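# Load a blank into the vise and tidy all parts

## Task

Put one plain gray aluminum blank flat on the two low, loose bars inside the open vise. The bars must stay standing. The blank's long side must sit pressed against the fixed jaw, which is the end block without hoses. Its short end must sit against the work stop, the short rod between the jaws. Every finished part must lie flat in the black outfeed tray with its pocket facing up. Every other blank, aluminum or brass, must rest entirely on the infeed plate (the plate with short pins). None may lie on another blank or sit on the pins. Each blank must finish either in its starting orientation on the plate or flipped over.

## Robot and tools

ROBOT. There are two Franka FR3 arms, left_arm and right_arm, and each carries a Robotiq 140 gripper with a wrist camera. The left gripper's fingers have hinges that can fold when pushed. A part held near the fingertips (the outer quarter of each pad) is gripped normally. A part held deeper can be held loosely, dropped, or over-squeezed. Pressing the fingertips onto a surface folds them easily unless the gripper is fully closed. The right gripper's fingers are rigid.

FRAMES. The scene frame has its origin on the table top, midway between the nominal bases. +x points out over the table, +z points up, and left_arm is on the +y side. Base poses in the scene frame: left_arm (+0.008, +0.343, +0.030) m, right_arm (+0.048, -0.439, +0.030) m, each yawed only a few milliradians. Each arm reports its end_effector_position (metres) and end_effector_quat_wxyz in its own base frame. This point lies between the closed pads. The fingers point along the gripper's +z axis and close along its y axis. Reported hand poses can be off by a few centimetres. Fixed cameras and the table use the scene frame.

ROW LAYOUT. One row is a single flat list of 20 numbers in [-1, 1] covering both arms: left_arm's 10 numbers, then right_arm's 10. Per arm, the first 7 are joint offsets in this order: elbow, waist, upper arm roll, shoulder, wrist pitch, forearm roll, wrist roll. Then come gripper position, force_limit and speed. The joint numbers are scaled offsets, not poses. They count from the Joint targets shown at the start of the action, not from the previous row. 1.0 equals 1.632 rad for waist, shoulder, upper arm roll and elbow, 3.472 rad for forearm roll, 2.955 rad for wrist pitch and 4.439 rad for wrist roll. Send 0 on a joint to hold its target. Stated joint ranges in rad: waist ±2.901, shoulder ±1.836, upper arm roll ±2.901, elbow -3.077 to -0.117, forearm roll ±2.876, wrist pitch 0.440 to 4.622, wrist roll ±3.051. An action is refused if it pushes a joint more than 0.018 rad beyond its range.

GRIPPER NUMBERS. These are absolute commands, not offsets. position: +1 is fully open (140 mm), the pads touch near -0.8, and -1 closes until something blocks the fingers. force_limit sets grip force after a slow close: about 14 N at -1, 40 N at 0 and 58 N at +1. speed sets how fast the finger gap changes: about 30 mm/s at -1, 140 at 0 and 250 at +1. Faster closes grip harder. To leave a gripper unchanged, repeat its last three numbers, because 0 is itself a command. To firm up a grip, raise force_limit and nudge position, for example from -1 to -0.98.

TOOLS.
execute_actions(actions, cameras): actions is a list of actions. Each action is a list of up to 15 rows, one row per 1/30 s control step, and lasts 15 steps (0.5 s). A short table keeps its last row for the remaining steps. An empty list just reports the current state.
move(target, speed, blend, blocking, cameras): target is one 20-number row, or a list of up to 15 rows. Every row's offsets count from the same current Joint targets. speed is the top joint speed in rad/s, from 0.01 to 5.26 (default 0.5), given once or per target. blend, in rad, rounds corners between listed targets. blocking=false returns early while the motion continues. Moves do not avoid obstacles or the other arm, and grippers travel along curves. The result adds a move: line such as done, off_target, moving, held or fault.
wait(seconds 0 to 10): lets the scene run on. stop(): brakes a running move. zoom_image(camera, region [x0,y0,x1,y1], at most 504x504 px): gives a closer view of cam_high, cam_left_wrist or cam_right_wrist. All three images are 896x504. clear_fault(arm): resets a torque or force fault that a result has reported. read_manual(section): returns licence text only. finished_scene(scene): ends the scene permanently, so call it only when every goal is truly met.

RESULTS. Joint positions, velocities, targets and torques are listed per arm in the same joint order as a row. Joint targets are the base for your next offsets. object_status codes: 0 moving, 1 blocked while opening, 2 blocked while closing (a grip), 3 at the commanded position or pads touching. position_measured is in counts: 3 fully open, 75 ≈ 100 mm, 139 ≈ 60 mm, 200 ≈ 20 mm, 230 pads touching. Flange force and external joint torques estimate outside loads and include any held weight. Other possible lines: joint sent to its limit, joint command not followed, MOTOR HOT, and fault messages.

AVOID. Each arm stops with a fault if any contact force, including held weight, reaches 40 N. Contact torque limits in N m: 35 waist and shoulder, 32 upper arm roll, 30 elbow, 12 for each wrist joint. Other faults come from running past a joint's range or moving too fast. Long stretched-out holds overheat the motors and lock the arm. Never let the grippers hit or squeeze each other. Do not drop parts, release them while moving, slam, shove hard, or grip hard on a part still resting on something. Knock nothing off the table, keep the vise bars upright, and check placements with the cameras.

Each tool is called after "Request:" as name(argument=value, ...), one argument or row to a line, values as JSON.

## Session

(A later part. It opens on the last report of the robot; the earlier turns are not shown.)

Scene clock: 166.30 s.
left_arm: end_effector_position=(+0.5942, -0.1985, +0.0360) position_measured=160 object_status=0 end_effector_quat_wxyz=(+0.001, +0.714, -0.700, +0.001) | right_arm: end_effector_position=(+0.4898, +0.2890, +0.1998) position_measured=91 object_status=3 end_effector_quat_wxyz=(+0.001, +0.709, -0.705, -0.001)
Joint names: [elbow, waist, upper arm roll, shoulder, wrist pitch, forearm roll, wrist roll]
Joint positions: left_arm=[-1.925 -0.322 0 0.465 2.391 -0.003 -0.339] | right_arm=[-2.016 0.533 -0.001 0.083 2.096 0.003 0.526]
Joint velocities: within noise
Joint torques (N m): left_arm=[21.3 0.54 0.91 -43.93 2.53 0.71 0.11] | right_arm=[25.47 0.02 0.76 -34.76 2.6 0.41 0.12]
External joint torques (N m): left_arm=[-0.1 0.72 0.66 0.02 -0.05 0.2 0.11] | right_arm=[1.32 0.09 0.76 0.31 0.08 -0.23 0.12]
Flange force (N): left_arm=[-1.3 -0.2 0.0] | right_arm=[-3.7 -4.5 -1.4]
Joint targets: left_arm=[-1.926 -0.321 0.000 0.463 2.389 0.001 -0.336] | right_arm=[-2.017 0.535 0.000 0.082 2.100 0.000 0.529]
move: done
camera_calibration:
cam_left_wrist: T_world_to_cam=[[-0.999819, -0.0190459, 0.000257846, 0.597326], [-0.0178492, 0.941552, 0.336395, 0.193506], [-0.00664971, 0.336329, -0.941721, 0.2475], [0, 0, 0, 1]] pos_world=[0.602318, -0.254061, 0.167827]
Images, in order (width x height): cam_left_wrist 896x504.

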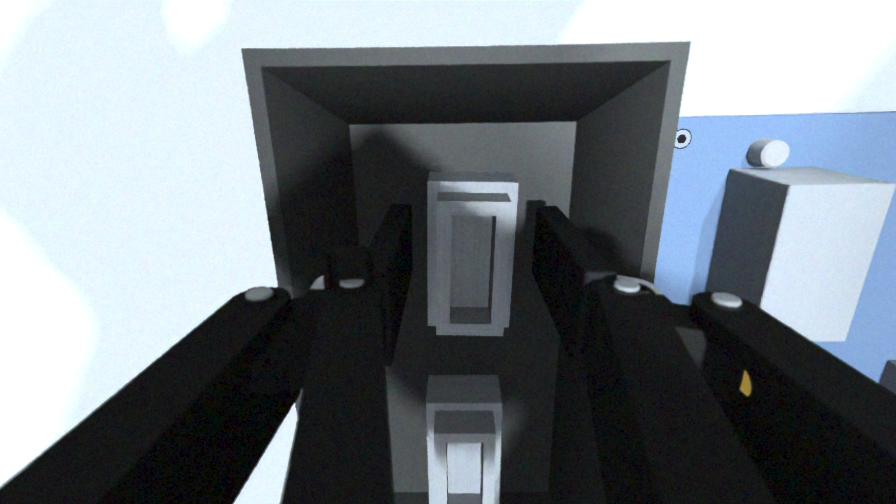

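Request:
move(
  target=[
    [0.0436,0,0,-0.1009,-0.0798,0,0,-0.25,-1,-1,0,0,0,0,0,0,0,0.15,0,0],
    [-0.29,0.564,0,-0.59,-0.1655,0,0,-0.25,-1,-1,0,0.08,0,0,0,0,-0.26,0.15,0,0],
    [-0.29,0.564,0,-0.59,-0.1655,0,0,-0.25,-1,-1,0.3432,0.255,0,0.3197,-0.0133,0,-0.2601,0.15,0,0],
  ],
  speed=[0.5,1.0,0.7],
  blend=[0.03,0.1,0],
)

Request:
zoom_image(
  camera="cam_right_wrist",
  region=[250, 20, 700, 470],
)

Scene clock: 177.97 s.
left_arm: end_effector_position=(+0.3309, +0.2251, +0.2855) position_measured=160 object_status=3 end_effector_quat_wxyz=(+0.000, +0.951, -0.310, +0.002) | right_arm: end_effector_position=(+0.4124, +0.5822, +0.1188) position_measured=110 object_status=3 end_effector_quat_wxyz=(-0.002, +1.000, +0.001, -0.001)
Joint names: [elbow, waist, upper arm roll, shoulder, wrist pitch, forearm roll, wrist roll]
Joint positions: left_arm=[-2.398 0.598 0.001 -0.498 1.902 -0.003 -0.339] | right_arm=[-1.458 0.952 0.001 0.605 2.065 0.003 -0.621]
Joint velocities: left_arm=[within noise] | right_arm=[0.001 0 0 0.001 0.001 0.001 -0.005]
Joint torques (N m): left_arm=[24.55 1.01 0.17 -15.79 2.51 0.91 0.12] | right_arm=[26.25 -0.57 1.07 -50.18 2.32 0.47 -0.21]
External joint torques (N m): left_arm=[-0.19 1.03 0.62 -0.5 -0.08 0.2 0.12] | right_arm=[1.89 -0.72 0.44 0.47 -0.31 -0.22 -0.21]
Flange force (N): left_arm=[-2.7 1.3 0.0] | right_arm=[8.6 -10.3 -1.9]
Joint targets: left_arm=[-2.399 0.600 0.000 -0.500 1.900 0.001 -0.336] | right_arm=[-1.457 0.951 0.000 0.604 2.061 0.000 -0.626]
move: done; blend cut to 0 rad at target 1
camera_calibration:
cam_left_wrist: T_world_to_cam=[[-0.590807, -0.806813, 0.000502571, 0.384006], [-0.760025, 0.556755, 0.33524, 0.038602], [-0.270756, 0.19768, -0.942133, 0.456904], [0, 0, 0, 1]] pos_world=[0.379921, 0.198008, 0.41733]
cam_right_wrist: T_world_to_cam=[[0.0197795, -0.999749, -0.0105563, 0.584584], [-0.937289, -0.0222166, 0.347844, 0.362273], [-0.347991, 0.00301408, -0.937493, 0.388665], [0, 0, 0, 1]] pos_world=[0.463244, 0.591314, 0.244527]

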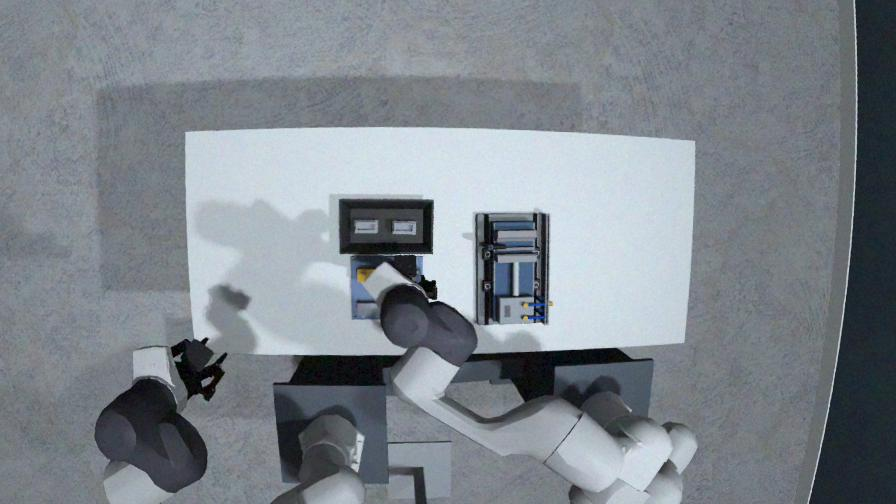

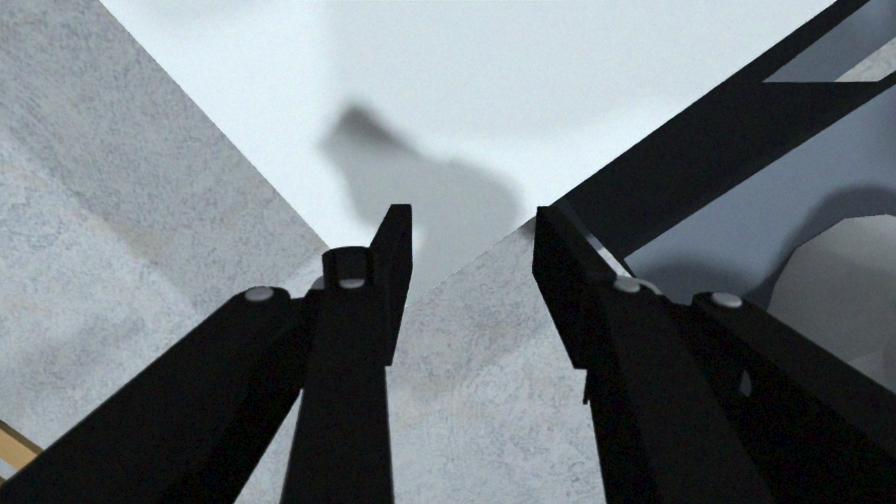

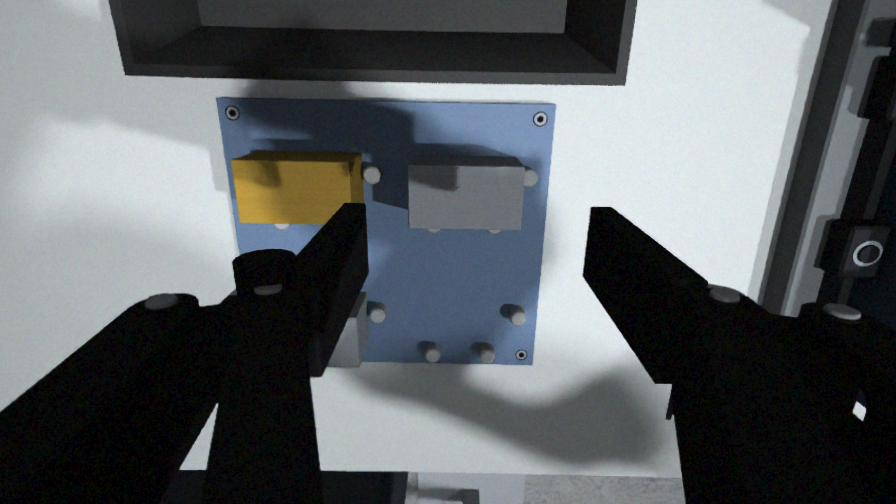

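Scaled by 1.120 from the camera's 896x504 image, which has a finer 1280x720 frame.

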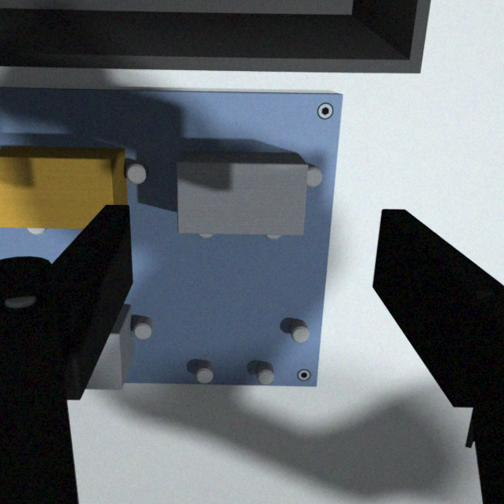

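Request:
move(
  target=[
    [0,0,0,0,0,0,0,-0.25,-1,-1,-0.0225,0.0036,0,0.0707,0.0515,0,0.0014,0.05,0,0],
    [0,0,0,0,0,0,0,-0.25,-1,-1,-0.0225,0.0036,0,0.0707,0.0515,0,0.0014,-1,-0.5,-1],
  ],
  speed=0.25,
  cameras=["cam_right_wrist"],
)

Scene clock: 187.07 s.
left_arm: end_effector_position=(+0.3308, +0.2250, +0.2854) position_measured=160 object_status=3 end_effector_quat_wxyz=(+0.001, +0.951, -0.310, +0.002) | right_arm: end_effector_position=(+0.4108, +0.5833, +0.0326) position_measured=140 object_status=0 end_effector_quat_wxyz=(+0.002, +1.000, +0.003, -0.003)
Joint names: [elbow, waist, upper arm roll, shoulder, wrist pitch, forearm roll, wrist roll]
Joint positions: left_arm=[-2.398 0.598 0.001 -0.498 1.902 -0.003 -0.339] | right_arm=[-1.494 0.955 0.001 0.721 2.209 0.002 -0.623]
Joint velocities: within noise
Joint torques (N m): left_arm=[24.7 0.97 0.23 -15.71 2.57 0.92 0.13] | right_arm=[24.96 0.05 1.32 -51.98 2.78 0.4 0.09]
External joint torques (N m): left_arm=[0.03 0.95 0.64 -0.51 -0.01 0.21 0.13] | right_arm=[1.6 0.01 0.69 0.34 0.17 -0.23 0.09]
Flange force (N): left_arm=[-2.5 0.8 -0.3] | right_arm=[5.5 -8.2 0.5]
Joint targets: left_arm=[-2.399 0.600 0.000 -0.500 1.900 0.001 -0.336] | right_arm=[-1.494 0.957 0.000 0.719 2.213 0.000 -0.620]
move: done
camera_calibration:
cam_right_wrist: T_world_to_cam=[[0.0239068, -0.999704, -0.00449846, 0.582853], [-0.935791, -0.0239611, 0.35174, 0.390981], [-0.351744, -0.00419937, -0.936087, 0.312939], [0, 0, 0, 1]] pos_world=[0.462017, 0.593363, 0.158036]
Images, in order (width x height): cam_right_wrist 896x504.

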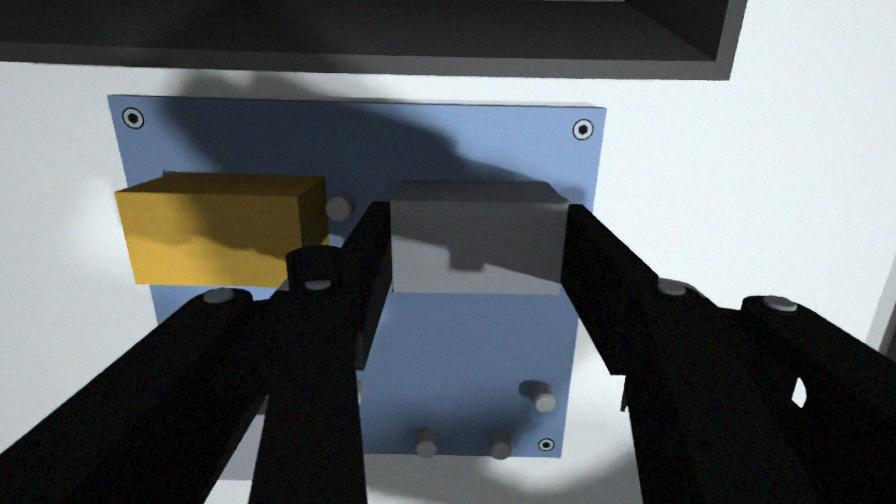

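Request:
move(
  target=[
    [0,0,0,0,0,0,0,-0.25,-1,-1,0.0518,0,0,-0.0824,-0.0741,0,0,-1,-0.5,-1],
    [0,0,0,0,0,0,0,-0.25,-1,-1,-0.3557,-0.2606,0,-0.3278,0.0154,0,-0.0958,-1,-0.5,-1],
  ],
  speed=0.5,
  blend=0.04,
  cameras=["cam_right_wrist","cam_high"],
)

Request:
zoom_image(
  camera="cam_right_wrist",
  region=[230, 20, 680, 470],
)

Scene clock: 196.50 s.
left_arm: end_effector_position=(+0.3307, +0.2249, +0.2853) position_measured=160 object_status=3 end_effector_quat_wxyz=(+0.001, +0.951, -0.310, +0.002) | right_arm: end_effector_position=(+0.4948, +0.2903, +0.1276) position_measured=140 object_status=2 end_effector_quat_wxyz=(+0.002, +1.000, -0.001, -0.004)
Joint names: [elbow, waist, upper arm roll, shoulder, wrist pitch, forearm roll, wrist roll]
Joint positions: left_arm=[-2.398 0.598 0.001 -0.498 1.901 -0.003 -0.339] | right_arm=[-2.074 0.532 -0.002 0.188 2.253 0.002 -1.04]
Joint velocities: left_arm=[within noise] | right_arm=[-0.001 -0.001 0.001 0.001 -0.001 0 -0.005]
Joint torques (N m): left_arm=[24.74 0.94 0.25 -15.68 2.6 0.92 0.1] | right_arm=[24.74 -0.31 1.22 -38.44 2.98 0.43 -0.24]
External joint torques (N m): left_arm=[0.04 1.01 0.77 -0.36 0.01 0.21 0.1] | right_arm=[1.75 -0.34 1.03 -1.11 0.36 -0.21 -0.24]
Flange force (N): left_arm=[-2.5 0.2 -0.2] | right_arm=[2.8 -1.6 -2.3]
Joint targets: left_arm=[-2.399 0.600 0.000 -0.500 1.900 0.001 -0.336] | right_arm=[-2.074 0.531 0.000 0.184 2.258 0.000 -1.045]
move: done
camera_calibration:
cam_right_wrist: T_world_to_cam=[[0.0147881, -0.999881, -0.0043918, 0.292976], [-0.934948, -0.0153846, 0.354451, 0.425999], [-0.354477, -0.00113555, -0.935064, 0.430615], [0, 0, 0, 1]] pos_world=[0.546598, 0.299984, 0.252944]
Images, in order (width x height): cam_high 896x504, cam_right_wrist 896x504.

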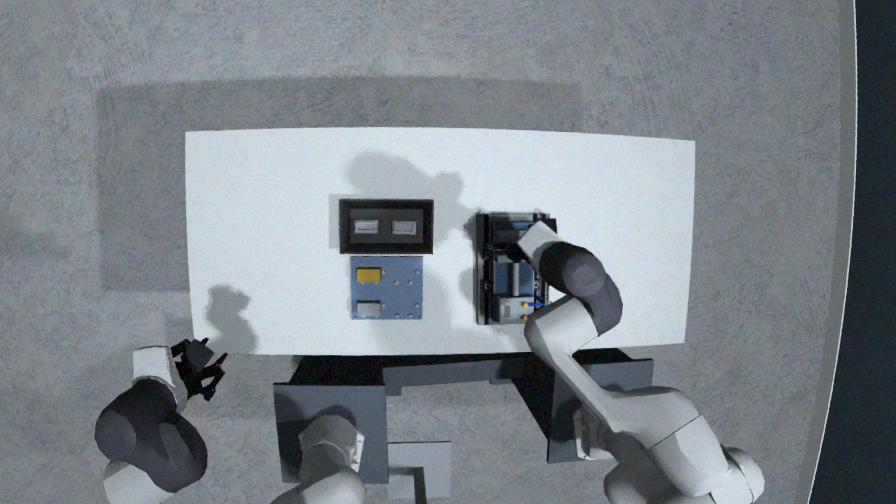

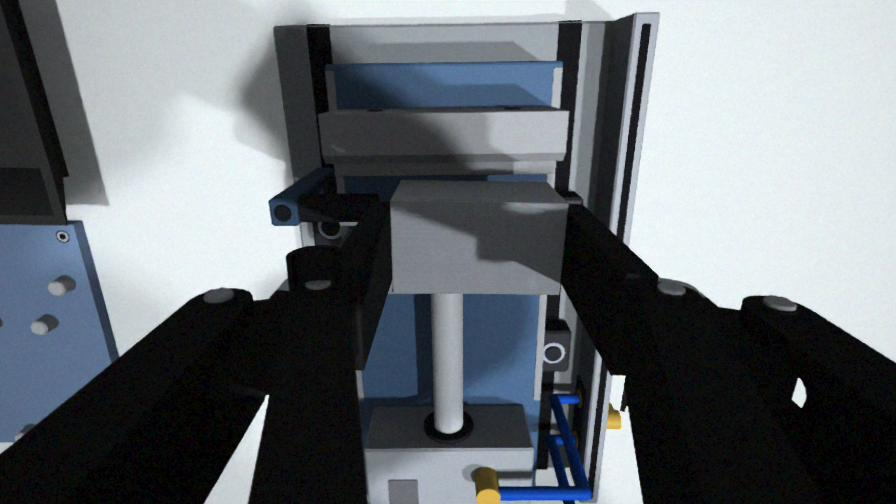

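Scaled by 1.120 from the camera's 896x504 image, which has a finer 1280x720 frame.

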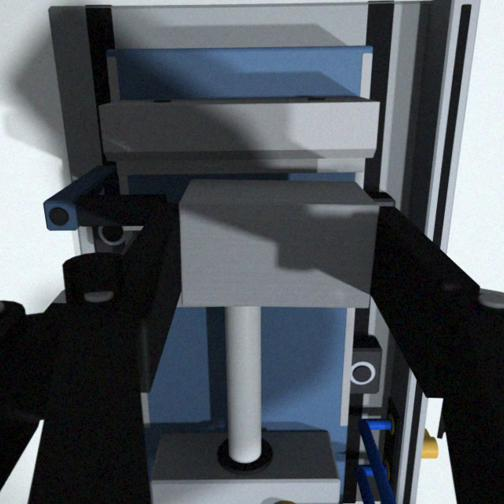

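Request:
move(
  target=[0,0,0,0,0,0,0,-0.25,-1,-1,-0.0281,-0.0047,0,0.0184,0.0257,0,-0.0019,-1,-0.5,-1],
  speed=0.1,
  cameras=["cam_right_wrist","cam_high"],
)

Request:
zoom_image(
  camera="cam_right_wrist",
  region=[260, 20, 660, 320],
)

Request:
zoom_image(
  camera="cam_high",
  region=[470, 200, 560, 290],
)

Scene clock: 211.40 s.
left_arm: end_effector_position=(+0.3307, +0.2249, +0.2853) position_measured=160 object_status=3 end_effector_quat_wxyz=(+0.001, +0.951, -0.311, +0.002) | right_arm: end_effector_position=(+0.4959, +0.2858, +0.1047) position_measured=140 object_status=2 end_effector_quat_wxyz=(-0.001, +1.000, +0.000, +0.002)
Joint names: [elbow, waist, upper arm roll, shoulder, wrist pitch, forearm roll, wrist roll]
Joint positions: left_arm=[-2.398 0.598 0.001 -0.498 1.901 -0.003 -0.339] | right_arm=[-2.114 0.525 -0.002 0.209 2.328 0.001 -1.049]
Joint velocities: within noise
Joint torques (N m): left_arm=[24.8 0.91 0.23 -15.63 2.6 0.92 0.13] | right_arm=[20.6 -0.19 1.11 -32.77 3.08 0.67 -0.28]
External joint torques (N m): left_arm=[0.14 0.94 0.69 -0.46 0.02 0.21 0.13] | right_arm=[-1.75 -0.14 0.97 4.69 0.44 0.07 -0.28]
Flange force (N): left_arm=[-2.4 0.3 -0.5] | right_arm=[4.5 -2.5 9.7]
Joint targets: left_arm=[-2.399 0.600 0.000 -0.500 1.900 0.001 -0.336] | right_arm=[-2.120 0.524 0.000 0.214 2.334 0.000 -1.053]
move: done
camera_calibration:
cam_right_wrist: T_world_to_cam=[[0.0173696, -0.999797, -0.0102135, 0.28763], [-0.939094, -0.0198198, 0.343089, 0.439507], [-0.343222, 0.00363212, -0.939247, 0.403054], [0, 0, 0, 1]] pos_world=[0.546079, 0.294819, 0.230715]
Images, in order (width x height): cam_high 896x504, cam_right_wrist 896x504.

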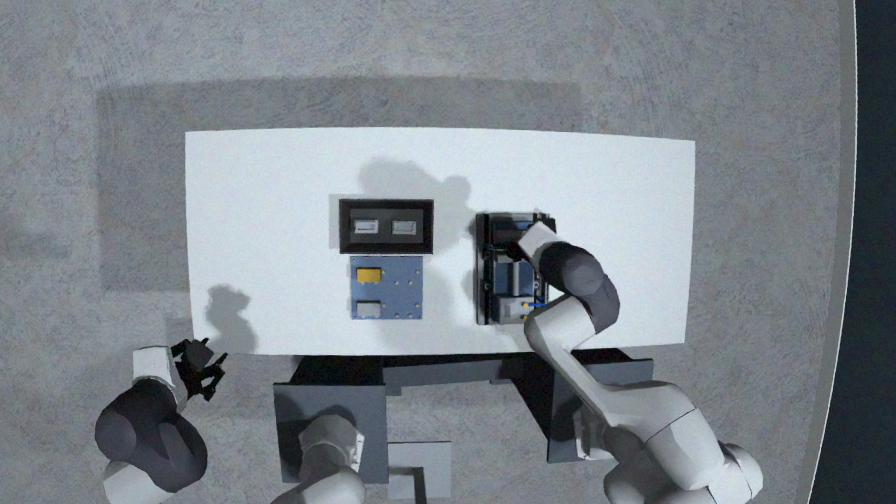

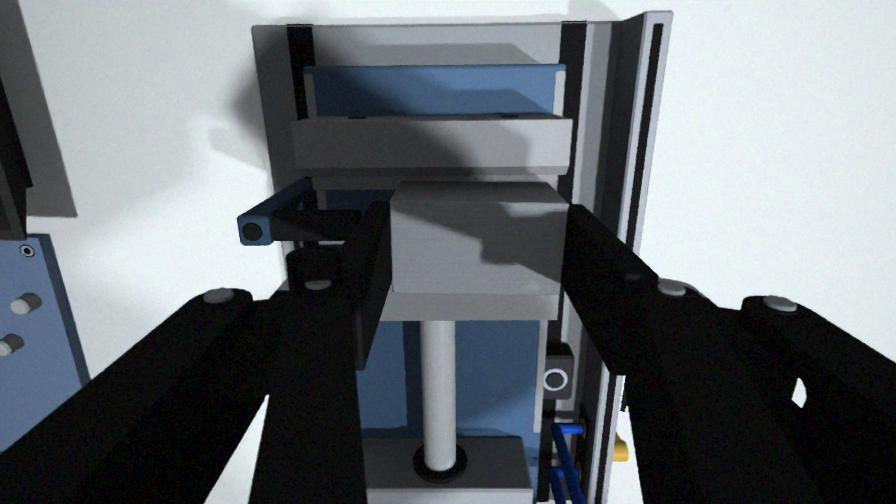

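Scaled by 1.260 from the camera's 896x504 image, which has a finer 1280x720 frame.

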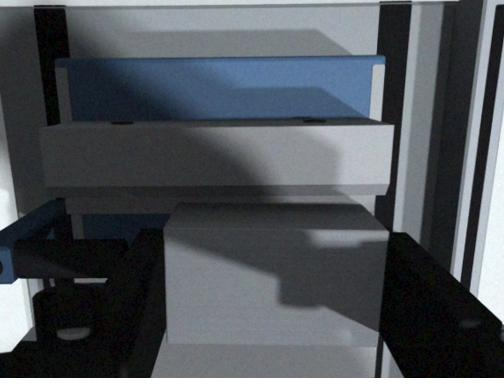

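Scaled by 5.600 from the camera's 896x504 image, which has a finer 1280x720 frame.

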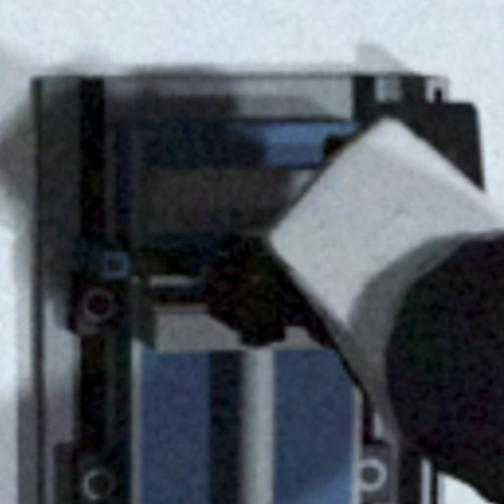

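Request:
move(
  target=[
    [0,0,0,0,0,0,0,-0.25,-1,-1,-0.0047,0,0,-0.0161,-0.0063,0,0,-1,-0.5,-1],
    [0,0,0,0,0,0,0,-0.25,-1,-1,-0.0047,-0.008,0,-0.0161,-0.0063,0,-0.0029,-1,-0.5,-1],
    [0,0,0,0,0,0,0,-0.25,-1,-1,-0.0102,-0.008,0,-0.0033,0.0038,0,-0.0029,-1,-0.5,-1],
  ],
  speed=0.05,
  cameras=["cam_right_wrist"],
)

Scene clock: 225.37 s.
left_arm: end_effector_position=(+0.3306, +0.2249, +0.2853) position_measured=160 object_status=3 end_effector_quat_wxyz=(+0.001, +0.951, -0.311, +0.001) | right_arm: end_effector_position=(+0.4966, +0.2775, +0.1046) position_measured=140 object_status=2 end_effector_quat_wxyz=(-0.002, +1.000, +0.000, +0.003)
Joint names: [elbow, waist, upper arm roll, shoulder, wrist pitch, forearm roll, wrist roll]
Joint positions: left_arm=[-2.398 0.598 0.001 -0.498 1.901 -0.003 -0.339] | right_arm=[-2.131 0.511 -0.002 0.198 2.336 0.001 -1.063]
Joint velocities: within noise
Joint torques (N m): left_arm=[24.83 0.89 0.28 -15.63 2.6 0.91 0.13] | right_arm=[20.45 0.04 1.7 -29.88 3.63 0.69 -0.21]
External joint torques (N m): left_arm=[0.14 0.84 0.65 -0.43 0.01 0.2 0.13] | right_arm=[-1.83 0.13 1.61 7.08 0.98 0.09 -0.21]
Flange force (N): left_arm=[-2.2 0.3 -0.5] | right_arm=[8.8 -5.8 14.9]
Joint targets: left_arm=[-2.399 0.600 0.000 -0.500 1.900 0.001 -0.336] | right_arm=[-2.137 0.511 0.000 0.209 2.345 0.000 -1.066]
move: done
camera_calibration:
cam_right_wrist: T_world_to_cam=[[0.0176572, -0.999781, -0.0112257, 0.279301], [-0.939815, -0.0204278, 0.341073, 0.440859], [-0.341227, 0.00452772, -0.93997, 0.402076], [0, 0, 0, 1]] pos_world=[0.546593, 0.286425, 0.23071]
Images, in order (width x height): cam_right_wrist 896x504.

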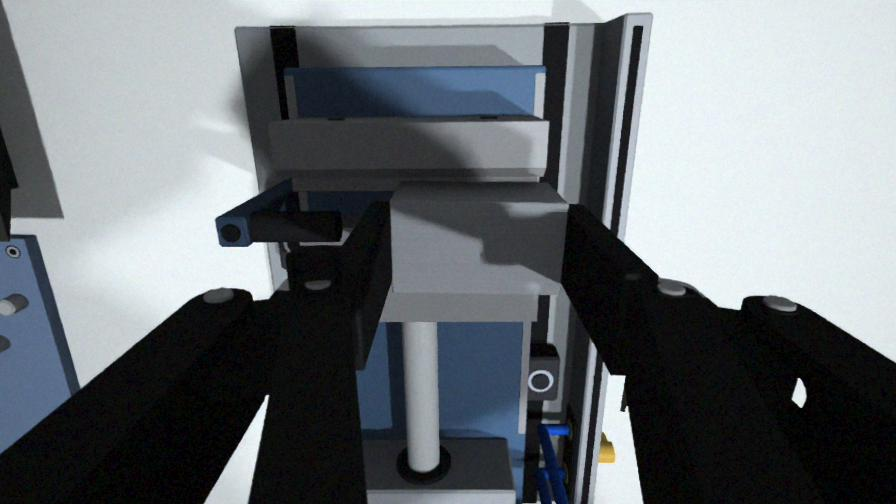

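Request:
move(
  target=[
    [0,0,0,0,0,0,0,-0.25,-1,-1,0.0038,0,0,-0.0100,-0.0065,0,0,-1,-0.5,-1],
    [0,0,0,0,0,0,0,-0.25,-1,-1,0.0184,-0.0032,0,0.0005,-0.0089,0,-0.0011,-1,-0.5,-1],
  ],
  speed=0.04,
  cameras=["cam_right_wrist"],
)

Request:
zoom_image(
  camera="cam_right_wrist",
  region=[220, 80, 620, 340],
)

Scene clock: 244.80 s.
left_arm: end_effector_position=(+0.3306, +0.2248, +0.2853) position_measured=160 object_status=3 end_effector_quat_wxyz=(+0.001, +0.951, -0.311, +0.001) | right_arm: end_effector_position=(+0.5005, +0.2774, +0.1051) position_measured=140 object_status=2 end_effector_quat_wxyz=(+0.000, +1.000, +0.001, +0.000)
Joint names: [elbow, waist, upper arm roll, shoulder, wrist pitch, forearm roll, wrist roll]
Joint positions: left_arm=[-2.398 0.598 0.001 -0.498 1.901 -0.003 -0.339] | right_arm=[-2.11 0.508 -0.002 0.21 2.321 0.001 -1.067]
Joint velocities: within noise
Joint torques (N m): left_arm=[24.84 0.9 0.27 -15.59 2.61 0.9 0.08] | right_arm=[25.48 -1.07 1.04 -37.56 2.68 0.57 -0.31]
External joint torques (N m): left_arm=[0.16 0.9 0.7 -0.32 0.03 0.19 0.08] | right_arm=[3.12 -1.06 0.85 -0.11 0.04 -0.03 -0.31]
Flange force (N): left_arm=[-2.1 -0.1 -0.4] | right_arm=[10.6 -4.5 -2.3]
Joint targets: left_arm=[-2.399 0.600 0.000 -0.500 1.900 0.001 -0.336] | right_arm=[-2.107 0.505 0.000 0.210 2.319 0.000 -1.071]
move: done
camera_calibration:
cam_right_wrist: T_world_to_cam=[[0.0188712, -0.999787, -0.00837457, 0.278176], [-0.938008, -0.0206034, 0.346002, 0.442904], [-0.3461, 0.00132593, -0.938197, 0.406991], [0, 0, 0, 1]] pos_world=[0.551058, 0.286702, 0.230922]
Images, in order (width x height): cam_right_wrist 896x504.

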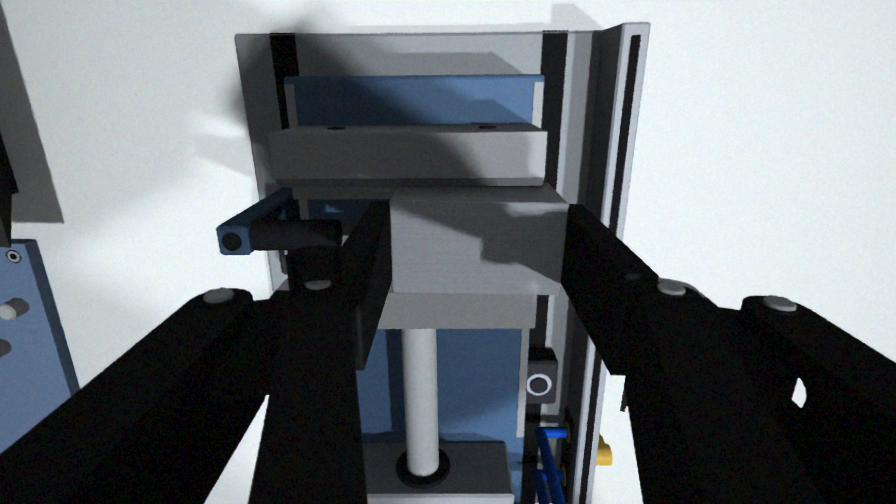

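Scaled by 1.260 from the camera's 896x504 image, which has a finer 1280x720 frame.

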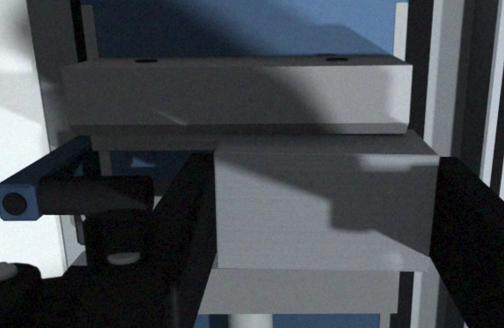

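Request:
move(
  target=[0,0,0,0,0,0,0,-0.25,-1,-1,0.0018,-0.0005,0,0.0027,0.0006,0,0,-1,-0.5,-1],
  speed=0.03,
  cameras=["cam_right_wrist"],
)

Scene clock: 251.10 s.
left_arm: end_effector_position=(+0.3306, +0.2248, +0.2853) position_measured=160 object_status=3 end_effector_quat_wxyz=(+0.001, +0.951, -0.311, +0.001) | right_arm: end_effector_position=(+0.5006, +0.2774, +0.1048) position_measured=140 object_status=2 end_effector_quat_wxyz=(+0.000, +1.000, +0.002, -0.001)
Joint names: [elbow, waist, upper arm roll, shoulder, wrist pitch, forearm roll, wrist roll]
Joint positions: left_arm=[-2.398 0.598 0.001 -0.498 1.901 -0.003 -0.339] | right_arm=[-2.107 0.507 -0.001 0.213 2.319 0.001 -1.069]
Joint velocities: within noise
Joint torques (N m): left_arm=[24.88 0.9 0.23 -15.6 2.6 0.92 0.11] | right_arm=[25.42 -1.29 0.82 -36.29 3.25 0.5 -0.14]
External joint torques (N m): left_arm=[0.19 0.89 0.64 -0.38 0.01 0.21 0.11] | right_arm=[3.11 -1.18 0.73 1.19 0.62 -0.1 -0.14]
Flange force (N): left_arm=[-2.1 0.0 -0.5] | right_arm=[13.0 -5.9 1.1]
Joint targets: left_arm=[-2.399 0.600 0.000 -0.500 1.900 0.001 -0.336] | right_arm=[-2.104 0.505 0.000 0.214 2.321 0.000 -1.071]
move: done
camera_calibration:
cam_right_wrist: T_world_to_cam=[[0.0204594, -0.999763, -0.00750277, 0.277271], [-0.937318, -0.0217916, 0.347794, 0.442955], [-0.347875, -0.0000831781, -0.937541, 0.407985], [0, 0, 0, 1]] pos_world=[0.551445, 0.286892, 0.230526]
Images, in order (width x height): cam_right_wrist 896x504.

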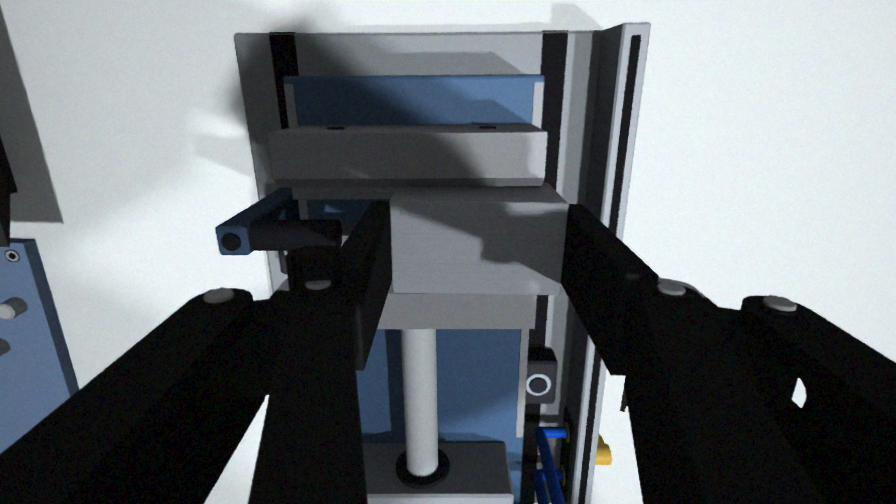

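Request:
move(
  target=[0,0,0,0,0,0,0,-0.25,-1,-1,0,0,0,0,0,0,0,0.02,-0.5,-1],
  cameras=["cam_right_wrist"],
)

Request:
zoom_image(
  camera="cam_right_wrist",
  region=[220, 80, 620, 340],
)

Scene clock: 253.73 s.
left_arm: end_effector_position=(+0.3306, +0.2248, +0.2853) position_measured=160 object_status=3 end_effector_quat_wxyz=(+0.001, +0.951, -0.311, +0.001) | right_arm: end_effector_position=(+0.5014, +0.2774, +0.1053) position_measured=127 object_status=0 end_effector_quat_wxyz=(+0.000, +1.000, +0.001, +0.000)
Joint names: [elbow, waist, upper arm roll, shoulder, wrist pitch, forearm roll, wrist roll]
Joint positions: left_arm=[-2.398 0.598 0.001 -0.498 1.901 -0.003 -0.339] | right_arm=[-2.105 0.506 -0.001 0.213 2.318 0.001 -1.069]
Joint velocities: within noise
Joint torques (N m): left_arm=[24.88 0.86 0.27 -15.61 2.61 0.91 0.12] | right_arm=[24.2 -0.84 0.91 -36.67 2.63 0.62 -0.17]
External joint torques (N m): left_arm=[0.2 0.89 0.71 -0.4 0.03 0.21 0.12] | right_arm=[1.8 -0.9 0.67 0.86 -0.01 0.01 -0.17]
Flange force (N): left_arm=[-2.3 0.0 -0.5] | right_arm=[8.4 -3.6 0.0]
Joint targets: left_arm=[-2.399 0.600 0.000 -0.500 1.900 0.001 -0.336] | right_arm=[-2.104 0.505 0.000 0.214 2.321 0.000 -1.071]
move: done
camera_calibration:
cam_right_wrist: T_world_to_cam=[[0.0202029, -0.999765, -0.00792372, 0.277504], [-0.937588, -0.0216972, 0.347072, 0.443732], [-0.347162, 0.000417312, -0.937805, 0.408222], [0, 0, 0, 1]] pos_world=[0.55215, 0.286896, 0.231025]
Images, in order (width x height): cam_right_wrist 896x504.

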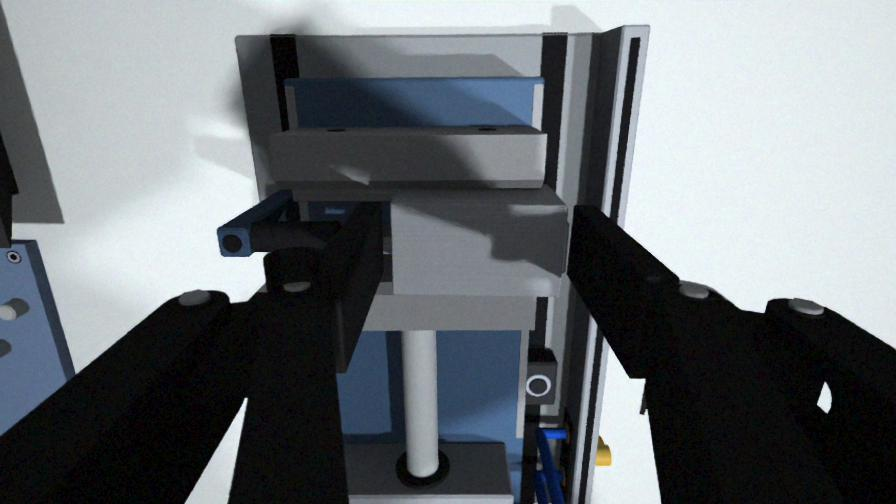

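Scaled by 1.260 from the camera's 896x504 image, which has a finer 1280x720 frame.

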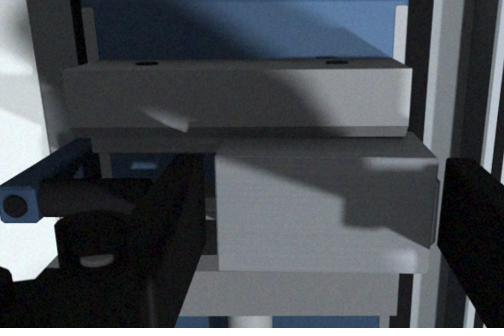

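Request:
move(
  target=[
    [0,0,0,0,0,0,0,-0.25,-1,-1,0.0224,0,0,-0.0404,-0.0357,0,0,0.02,-0.5,-1],
    [0,0,0,0,0,0,0,-0.25,-1,-1,-0.0366,-0.0532,0,-0.0846,-0.0275,0,-0.0197,-1,-1,0],
    [0,0,0,0,0,0,0,-0.25,-1,-1,-0.0622,-0.0532,0,-0.0409,0.0107,0,-0.0197,-1,-1,0],
  ],
  speed=[0.15,0.4,0.2],
  cameras=["cam_right_wrist","cam_high"],
)

Request:
zoom_image(
  camera="cam_right_wrist",
  region=[220, 80, 620, 340],
)

Scene clock: 264.63 s.
left_arm: end_effector_position=(+0.3306, +0.2248, +0.2853) position_measured=160 object_status=3 end_effector_quat_wxyz=(+0.001, +0.951, -0.311, +0.001) | right_arm: end_effector_position=(+0.4988, +0.2209, +0.1030) position_measured=233 object_status=3 end_effector_quat_wxyz=(+0.001, +1.000, +0.000, -0.002)
Joint names: [elbow, waist, upper arm roll, shoulder, wrist pitch, forearm roll, wrist roll]
Joint positions: left_arm=[-2.398 0.598 0.001 -0.498 1.901 -0.003 -0.339] | right_arm=[-2.204 0.419 -0.002 0.147 2.348 0.001 -1.155]
Joint velocities: left_arm=[within noise] | right_arm=[0 0.001 -0.001 -0.002 0.004 -0.001 -0.003]
Joint torques (N m): left_arm=[24.86 0.92 0.26 -15.54 2.62 0.92 0.09] | right_arm=[23.46 -0.35 1.19 -34.54 2.84 0.61 -0.21]
External joint torques (N m): left_arm=[0.23 0.92 0.68 -0.42 0.05 0.21 0.09] | right_arm=[1.39 -0.27 1.13 0.59 0.21 0.02 -0.21]
Flange force (N): left_arm=[-2.2 0.0 -0.6] | right_arm=[5.8 -2.7 0.5]
Joint targets: left_arm=[-2.399 0.600 0.000 -0.500 1.900 0.001 -0.336] | right_arm=[-2.205 0.418 0.000 0.148 2.352 0.000 -1.159]
move: done
camera_calibration:
cam_right_wrist: T_world_to_cam=[[0.0176582, -0.999823, -0.00643227, 0.222108], [-0.936475, -0.0187925, 0.35023, 0.439378], [-0.350289, -0.000160767, -0.936642, 0.406759], [0, 0, 0, 1]] pos_world=[0.550028, 0.230391, 0.228533]
Images, in order (width x height): cam_high 896x504, cam_right_wrist 896x504.

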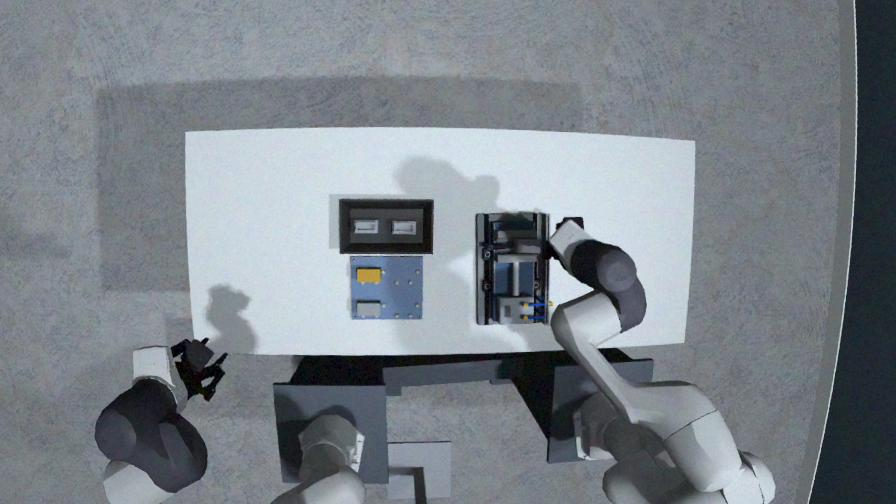

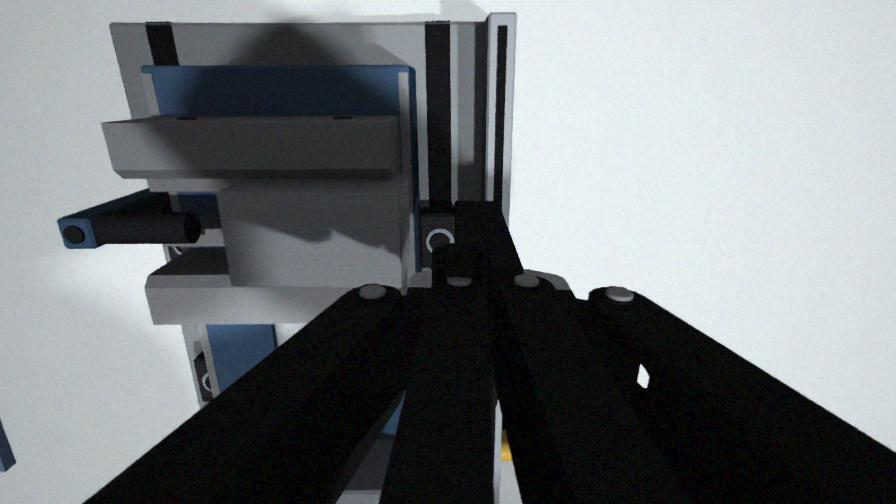

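Scaled by 1.260 from the camera's 896x504 image, which has a finer 1280x720 frame.

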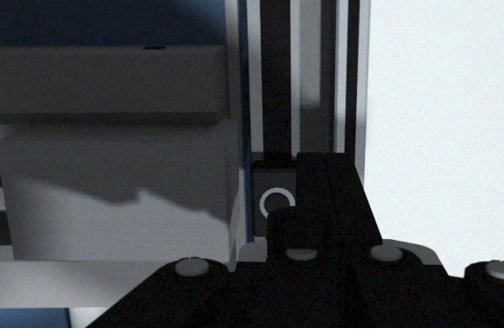

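Request:
move(
  target=[0,0,0,0,0,0,0,-0.25,-1,-1,0.0287,0.0301,0,0.0201,-0.0044,0,0.0111,-1,-1,0],
  speed=0.03,
  cameras=["cam_right_wrist"],
)

Scene clock: 272.70 s.
left_arm: end_effector_position=(+0.3306, +0.2248, +0.2853) position_measured=160 object_status=3 end_effector_quat_wxyz=(+0.001, +0.951, -0.311, +0.001) | right_arm: end_effector_position=(+0.5012, +0.2502, +0.1036) position_measured=233 object_status=3 end_effector_quat_wxyz=(-0.001, +1.000, +0.003, +0.002)
Joint names: [elbow, waist, upper arm roll, shoulder, wrist pitch, forearm roll, wrist roll]
Joint positions: left_arm=[-2.399 0.598 0.001 -0.498 1.901 -0.003 -0.339] | right_arm=[-2.16 0.465 -0.002 0.179 2.343 0.001 -1.114]
Joint velocities: left_arm=[within noise] | right_arm=[0 0.001 -0.001 0.001 -0.001 -0.001 0.005]
Joint torques (N m): left_arm=[24.85 0.87 0.31 -15.56 2.62 0.93 0.11] | right_arm=[24.03 0.39 1.22 -35.17 2.41 0.72 0.08]
External joint torques (N m): left_arm=[0.09 0.89 0.75 -0.26 0.02 0.21 0.11] | right_arm=[1.79 0.33 1.01 1.19 -0.25 0.12 0.08]
Flange force (N): left_arm=[-2.2 -0.2 -0.3] | right_arm=[8.4 -5.5 0.2]
Joint targets: left_arm=[-2.399 0.600 0.000 -0.500 1.900 0.001 -0.336] | right_arm=[-2.158 0.467 0.000 0.180 2.339 0.000 -1.109]
move: done
camera_calibration:
cam_right_wrist: T_world_to_cam=[[0.0228511, -0.999692, -0.00973255, 0.249157], [-0.938919, -0.0248036, 0.343245, 0.445323], [-0.34338, 0.00129457, -0.939196, 0.404649], [0, 0, 0, 1]] pos_world=[0.551377, 0.259602, 0.229615]
Images, in order (width x height): cam_right_wrist 896x504.

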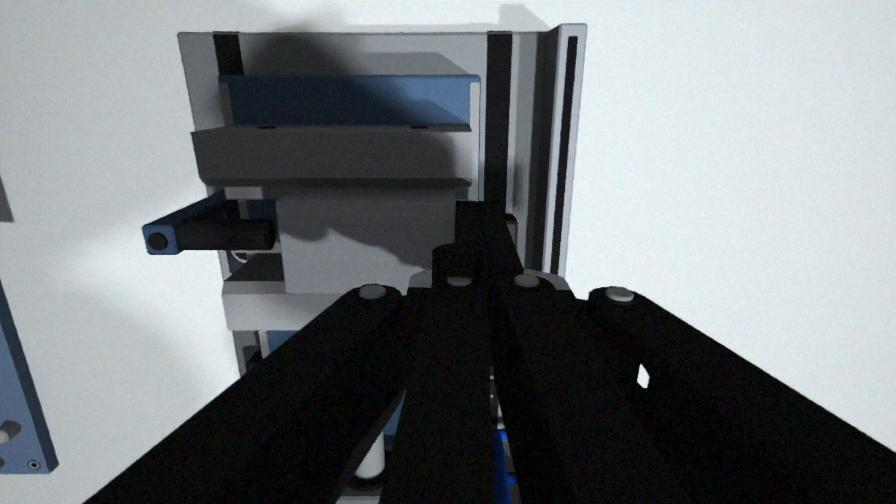

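Request:
move(
  target=[0,0,0,0,0,0,0,-0.25,-1,-1,0.0072,0.0069,0,0.0052,-0.0011,0,0.0025,-1,-1,0],
  speed=0.03,
  cameras=[],
)

Request:
move(
  target=[0,0,0,0,0,0,0,-0.25,-1,-1,0.0026,0.0025,0,0.0018,-0.0004,0,0.0009,-1,-1,0],
  speed=0.03,
  cameras=["cam_right_wrist"],
)

Request:
zoom_image(
  camera="cam_right_wrist",
  region=[140, 100, 520, 340],
)

Scene clock: 277.33 s.
left_arm: end_effector_position=(+0.3306, +0.2248, +0.2853) position_measured=160 object_status=3 end_effector_quat_wxyz=(+0.001, +0.951, -0.311, +0.001) | right_arm: end_effector_position=(+0.5011, +0.2572, +0.1036) position_measured=233 object_status=3 end_effector_quat_wxyz=(-0.001, +1.000, +0.003, +0.002)
Joint names: [elbow, waist, upper arm roll, shoulder, wrist pitch, forearm roll, wrist roll]
Joint positions: left_arm=[-2.399 0.599 0.001 -0.498 1.901 -0.003 -0.339] | right_arm=[-2.149 0.476 -0.002 0.187 2.34 0.001 -1.103]
Joint velocities: left_arm=[within noise] | right_arm=[0.001 0.003 -0.001 0.001 -0.002 0 0.006]
Joint torques (N m): left_arm=[24.87 0.91 0.28 -15.55 2.63 0.91 0.11] | right_arm=[24.12 0.49 1.35 -35.26 2.44 0.7 0.07]
External joint torques (N m): left_arm=[0.22 0.87 0.66 -0.4 0.05 0.2 0.11] | right_arm=[1.98 0.61 1.29 1.19 -0.19 0.1 0.07]
Flange force (N): left_arm=[-2.1 0.0 -0.5] | right_arm=[8.8 -6.3 0.2]
Joint targets: left_arm=[-2.399 0.600 0.000 -0.500 1.900 0.001 -0.336] | right_arm=[-2.147 0.478 0.000 0.189 2.336 0.000 -1.098]
move: done
No camera images: "cameras" was empty.

Scene clock: 278.03 s.
left_arm: end_effector_position=(+0.3306, +0.2248, +0.2853) position_measured=160 object_status=3 end_effector_quat_wxyz=(+0.001, +0.951, -0.311, +0.001) | right_arm: end_effector_position=(+0.5011, +0.2597, +0.1036) position_measured=233 object_status=3 end_effector_quat_wxyz=(-0.001, +1.000, +0.003, +0.002)
Joint names: [elbow, waist, upper arm roll, shoulder, wrist pitch, forearm roll, wrist roll]
Joint positions: left_arm=[-2.399 0.599 0.001 -0.498 1.901 -0.003 -0.339] | right_arm=[-2.144 0.48 -0.002 0.19 2.338 0.001 -1.099]
Joint velocities: left_arm=[within noise] | right_arm=[0.001 -0.001 -0.001 0 -0.001 0.001 0.004]
Joint torques (N m): left_arm=[24.84 0.87 0.26 -15.54 2.62 0.92 0.12] | right_arm=[24.3 0.52 1.31 -35.46 2.53 0.7 0.17]
External joint torques (N m): left_arm=[0.19 0.87 0.69 -0.34 0.04 0.21 0.12] | right_arm=[2.11 0.61 1.22 1.2 -0.1 0.11 0.16]
Flange force (N): left_arm=[-2.2 -0.2 -0.5] | right_arm=[9.1 -6.7 0.3]
Joint targets: left_arm=[-2.399 0.600 0.000 -0.500 1.900 0.001 -0.336] | right_arm=[-2.142 0.482 0.000 0.192 2.335 0.000 -1.094]
move: done
camera_calibration:
cam_right_wrist: T_world_to_cam=[[0.0224375, -0.999701, -0.00969696, 0.25888], [-0.938852, -0.0244033, 0.343456, 0.44527], [-0.34359, 0.0013977, -0.939119, 0.404673], [0, 0, 0, 1]] pos_world=[0.551276, 0.269103, 0.229615]
Images, in order (width x height): cam_right_wrist 896x504.

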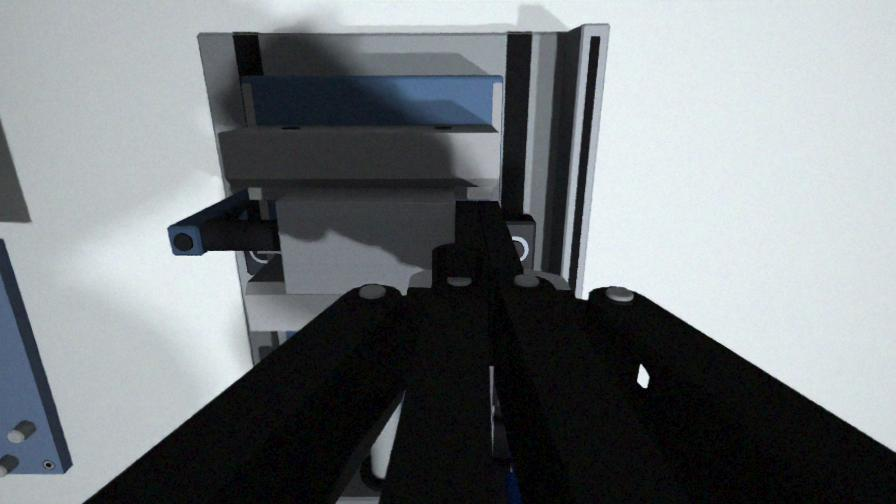

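Scaled by 1.326 from the camera's 896x504 image, which has a finer 1280x720 frame.

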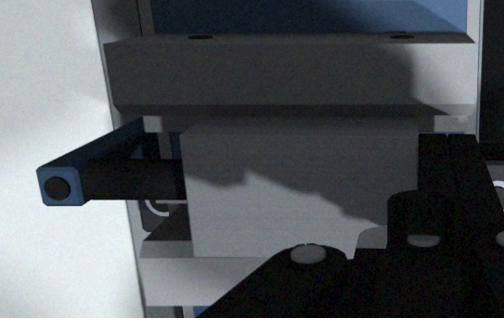

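Request:
move(
  target=[0,0,0,0,0,0,0,-0.25,-1,-1,0.0021,0.0020,0,0.0015,-0.0003,0,0.0007,-1,-1,0],
  speed=0.02,
  cameras=[],
)

Request:
move(
  target=[0,0,0,0,0,0,0,-0.25,-1,-1,0.0021,0.0020,0,0.0015,-0.0003,0,0.0007,-1,-1,0],
  speed=0.02,
  cameras=["cam_right_wrist"],
)

Request:
zoom_image(
  camera="cam_right_wrist",
  region=[140, 100, 520, 340],
)

Scene clock: 281.23 s.
left_arm: end_effector_position=(+0.3306, +0.2248, +0.2853) position_measured=160 object_status=3 end_effector_quat_wxyz=(+0.001, +0.951, -0.311, +0.001) | right_arm: end_effector_position=(+0.5011, +0.2618, +0.1036) position_measured=233 object_status=3 end_effector_quat_wxyz=(-0.001, +1.000, +0.002, +0.002)
Joint names: [elbow, waist, upper arm roll, shoulder, wrist pitch, forearm roll, wrist roll]
Joint positions: left_arm=[-2.399 0.599 0.001 -0.498 1.901 -0.003 -0.339] | right_arm=[-2.141 0.483 -0.002 0.192 2.337 0.001 -1.095]
Joint velocities: within noise
Joint torques (N m): left_arm=[24.89 0.84 0.3 -15.57 2.62 0.92 0.1] | right_arm=[24.34 0.56 1.3 -35.64 2.53 0.71 0.05]
External joint torques (N m): left_arm=[0.33 0.88 0.76 -0.51 0.06 0.21 0.1] | right_arm=[2.05 0.57 1.14 1.17 -0.13 0.11 0.05]
Flange force (N): left_arm=[-2.3 0.0 -0.8] | right_arm=[9.0 -6.3 0.2]
Joint targets: left_arm=[-2.399 0.600 0.000 -0.500 1.900 0.001 -0.336] | right_arm=[-2.139 0.486 0.000 0.194 2.334 0.000 -1.091]
move: done
No camera images: "cameras" was empty.

Scene clock: 281.93 s.
left_arm: end_effector_position=(+0.3306, +0.2248, +0.2853) position_measured=160 object_status=3 end_effector_quat_wxyz=(+0.001, +0.951, -0.311, +0.001) | right_arm: end_effector_position=(+0.5011, +0.2639, +0.1036) position_measured=233 object_status=3 end_effector_quat_wxyz=(-0.001, +1.000, +0.003, +0.002)
Joint names: [elbow, waist, upper arm roll, shoulder, wrist pitch, forearm roll, wrist roll]
Joint positions: left_arm=[-2.399 0.599 0.001 -0.498 1.901 -0.003 -0.339] | right_arm=[-2.138 0.487 -0.002 0.195 2.337 0.001 -1.092]
Joint velocities: within noise
Joint torques (N m): left_arm=[24.87 0.89 0.26 -15.55 2.62 0.92 0.11] | right_arm=[24.28 0.48 1.37 -35.65 2.51 0.71 0.13]
External joint torques (N m): left_arm=[0.18 0.91 0.71 -0.27 0.04 0.21 0.11] | right_arm=[1.95 0.53 1.23 1.36 -0.15 0.11 0.13]
Flange force (N): left_arm=[-2.1 -0.3 -0.4] | right_arm=[9.0 -6.5 0.5]
Joint targets: left_arm=[-2.399 0.600 0.000 -0.500 1.900 0.001 -0.336] | right_arm=[-2.136 0.489 0.000 0.197 2.333 0.000 -1.088]
move: done
camera_calibration:
cam_right_wrist: T_world_to_cam=[[0.0225014, -0.999699, -0.00982001, 0.262972], [-0.938927, -0.0245052, 0.343244, 0.44549], [-0.343381, 0.00149678, -0.939195, 0.404542], [0, 0, 0, 1]] pos_world=[0.551277, 0.273204, 0.229615]
Images, in order (width x height): cam_right_wrist 896x504.

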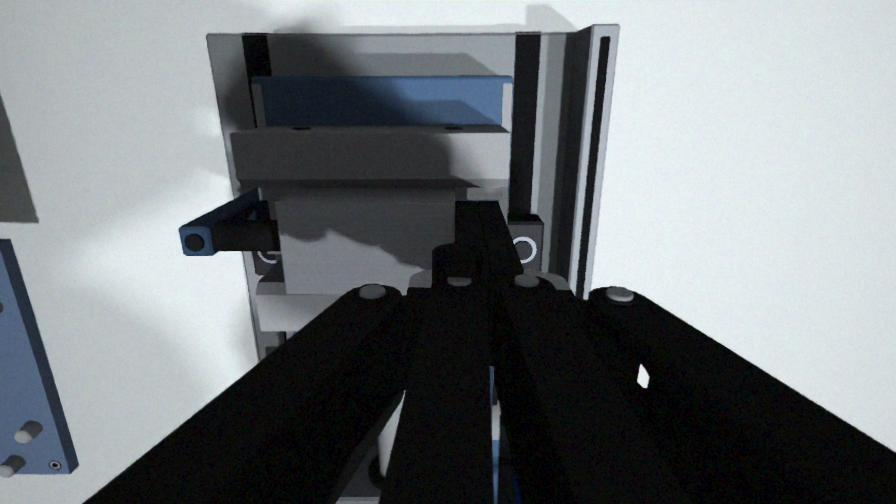

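Scaled by 1.326 from the camera's 896x504 image, which has a finer 1280x720 frame.

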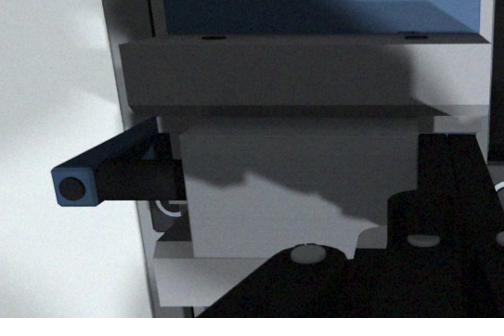

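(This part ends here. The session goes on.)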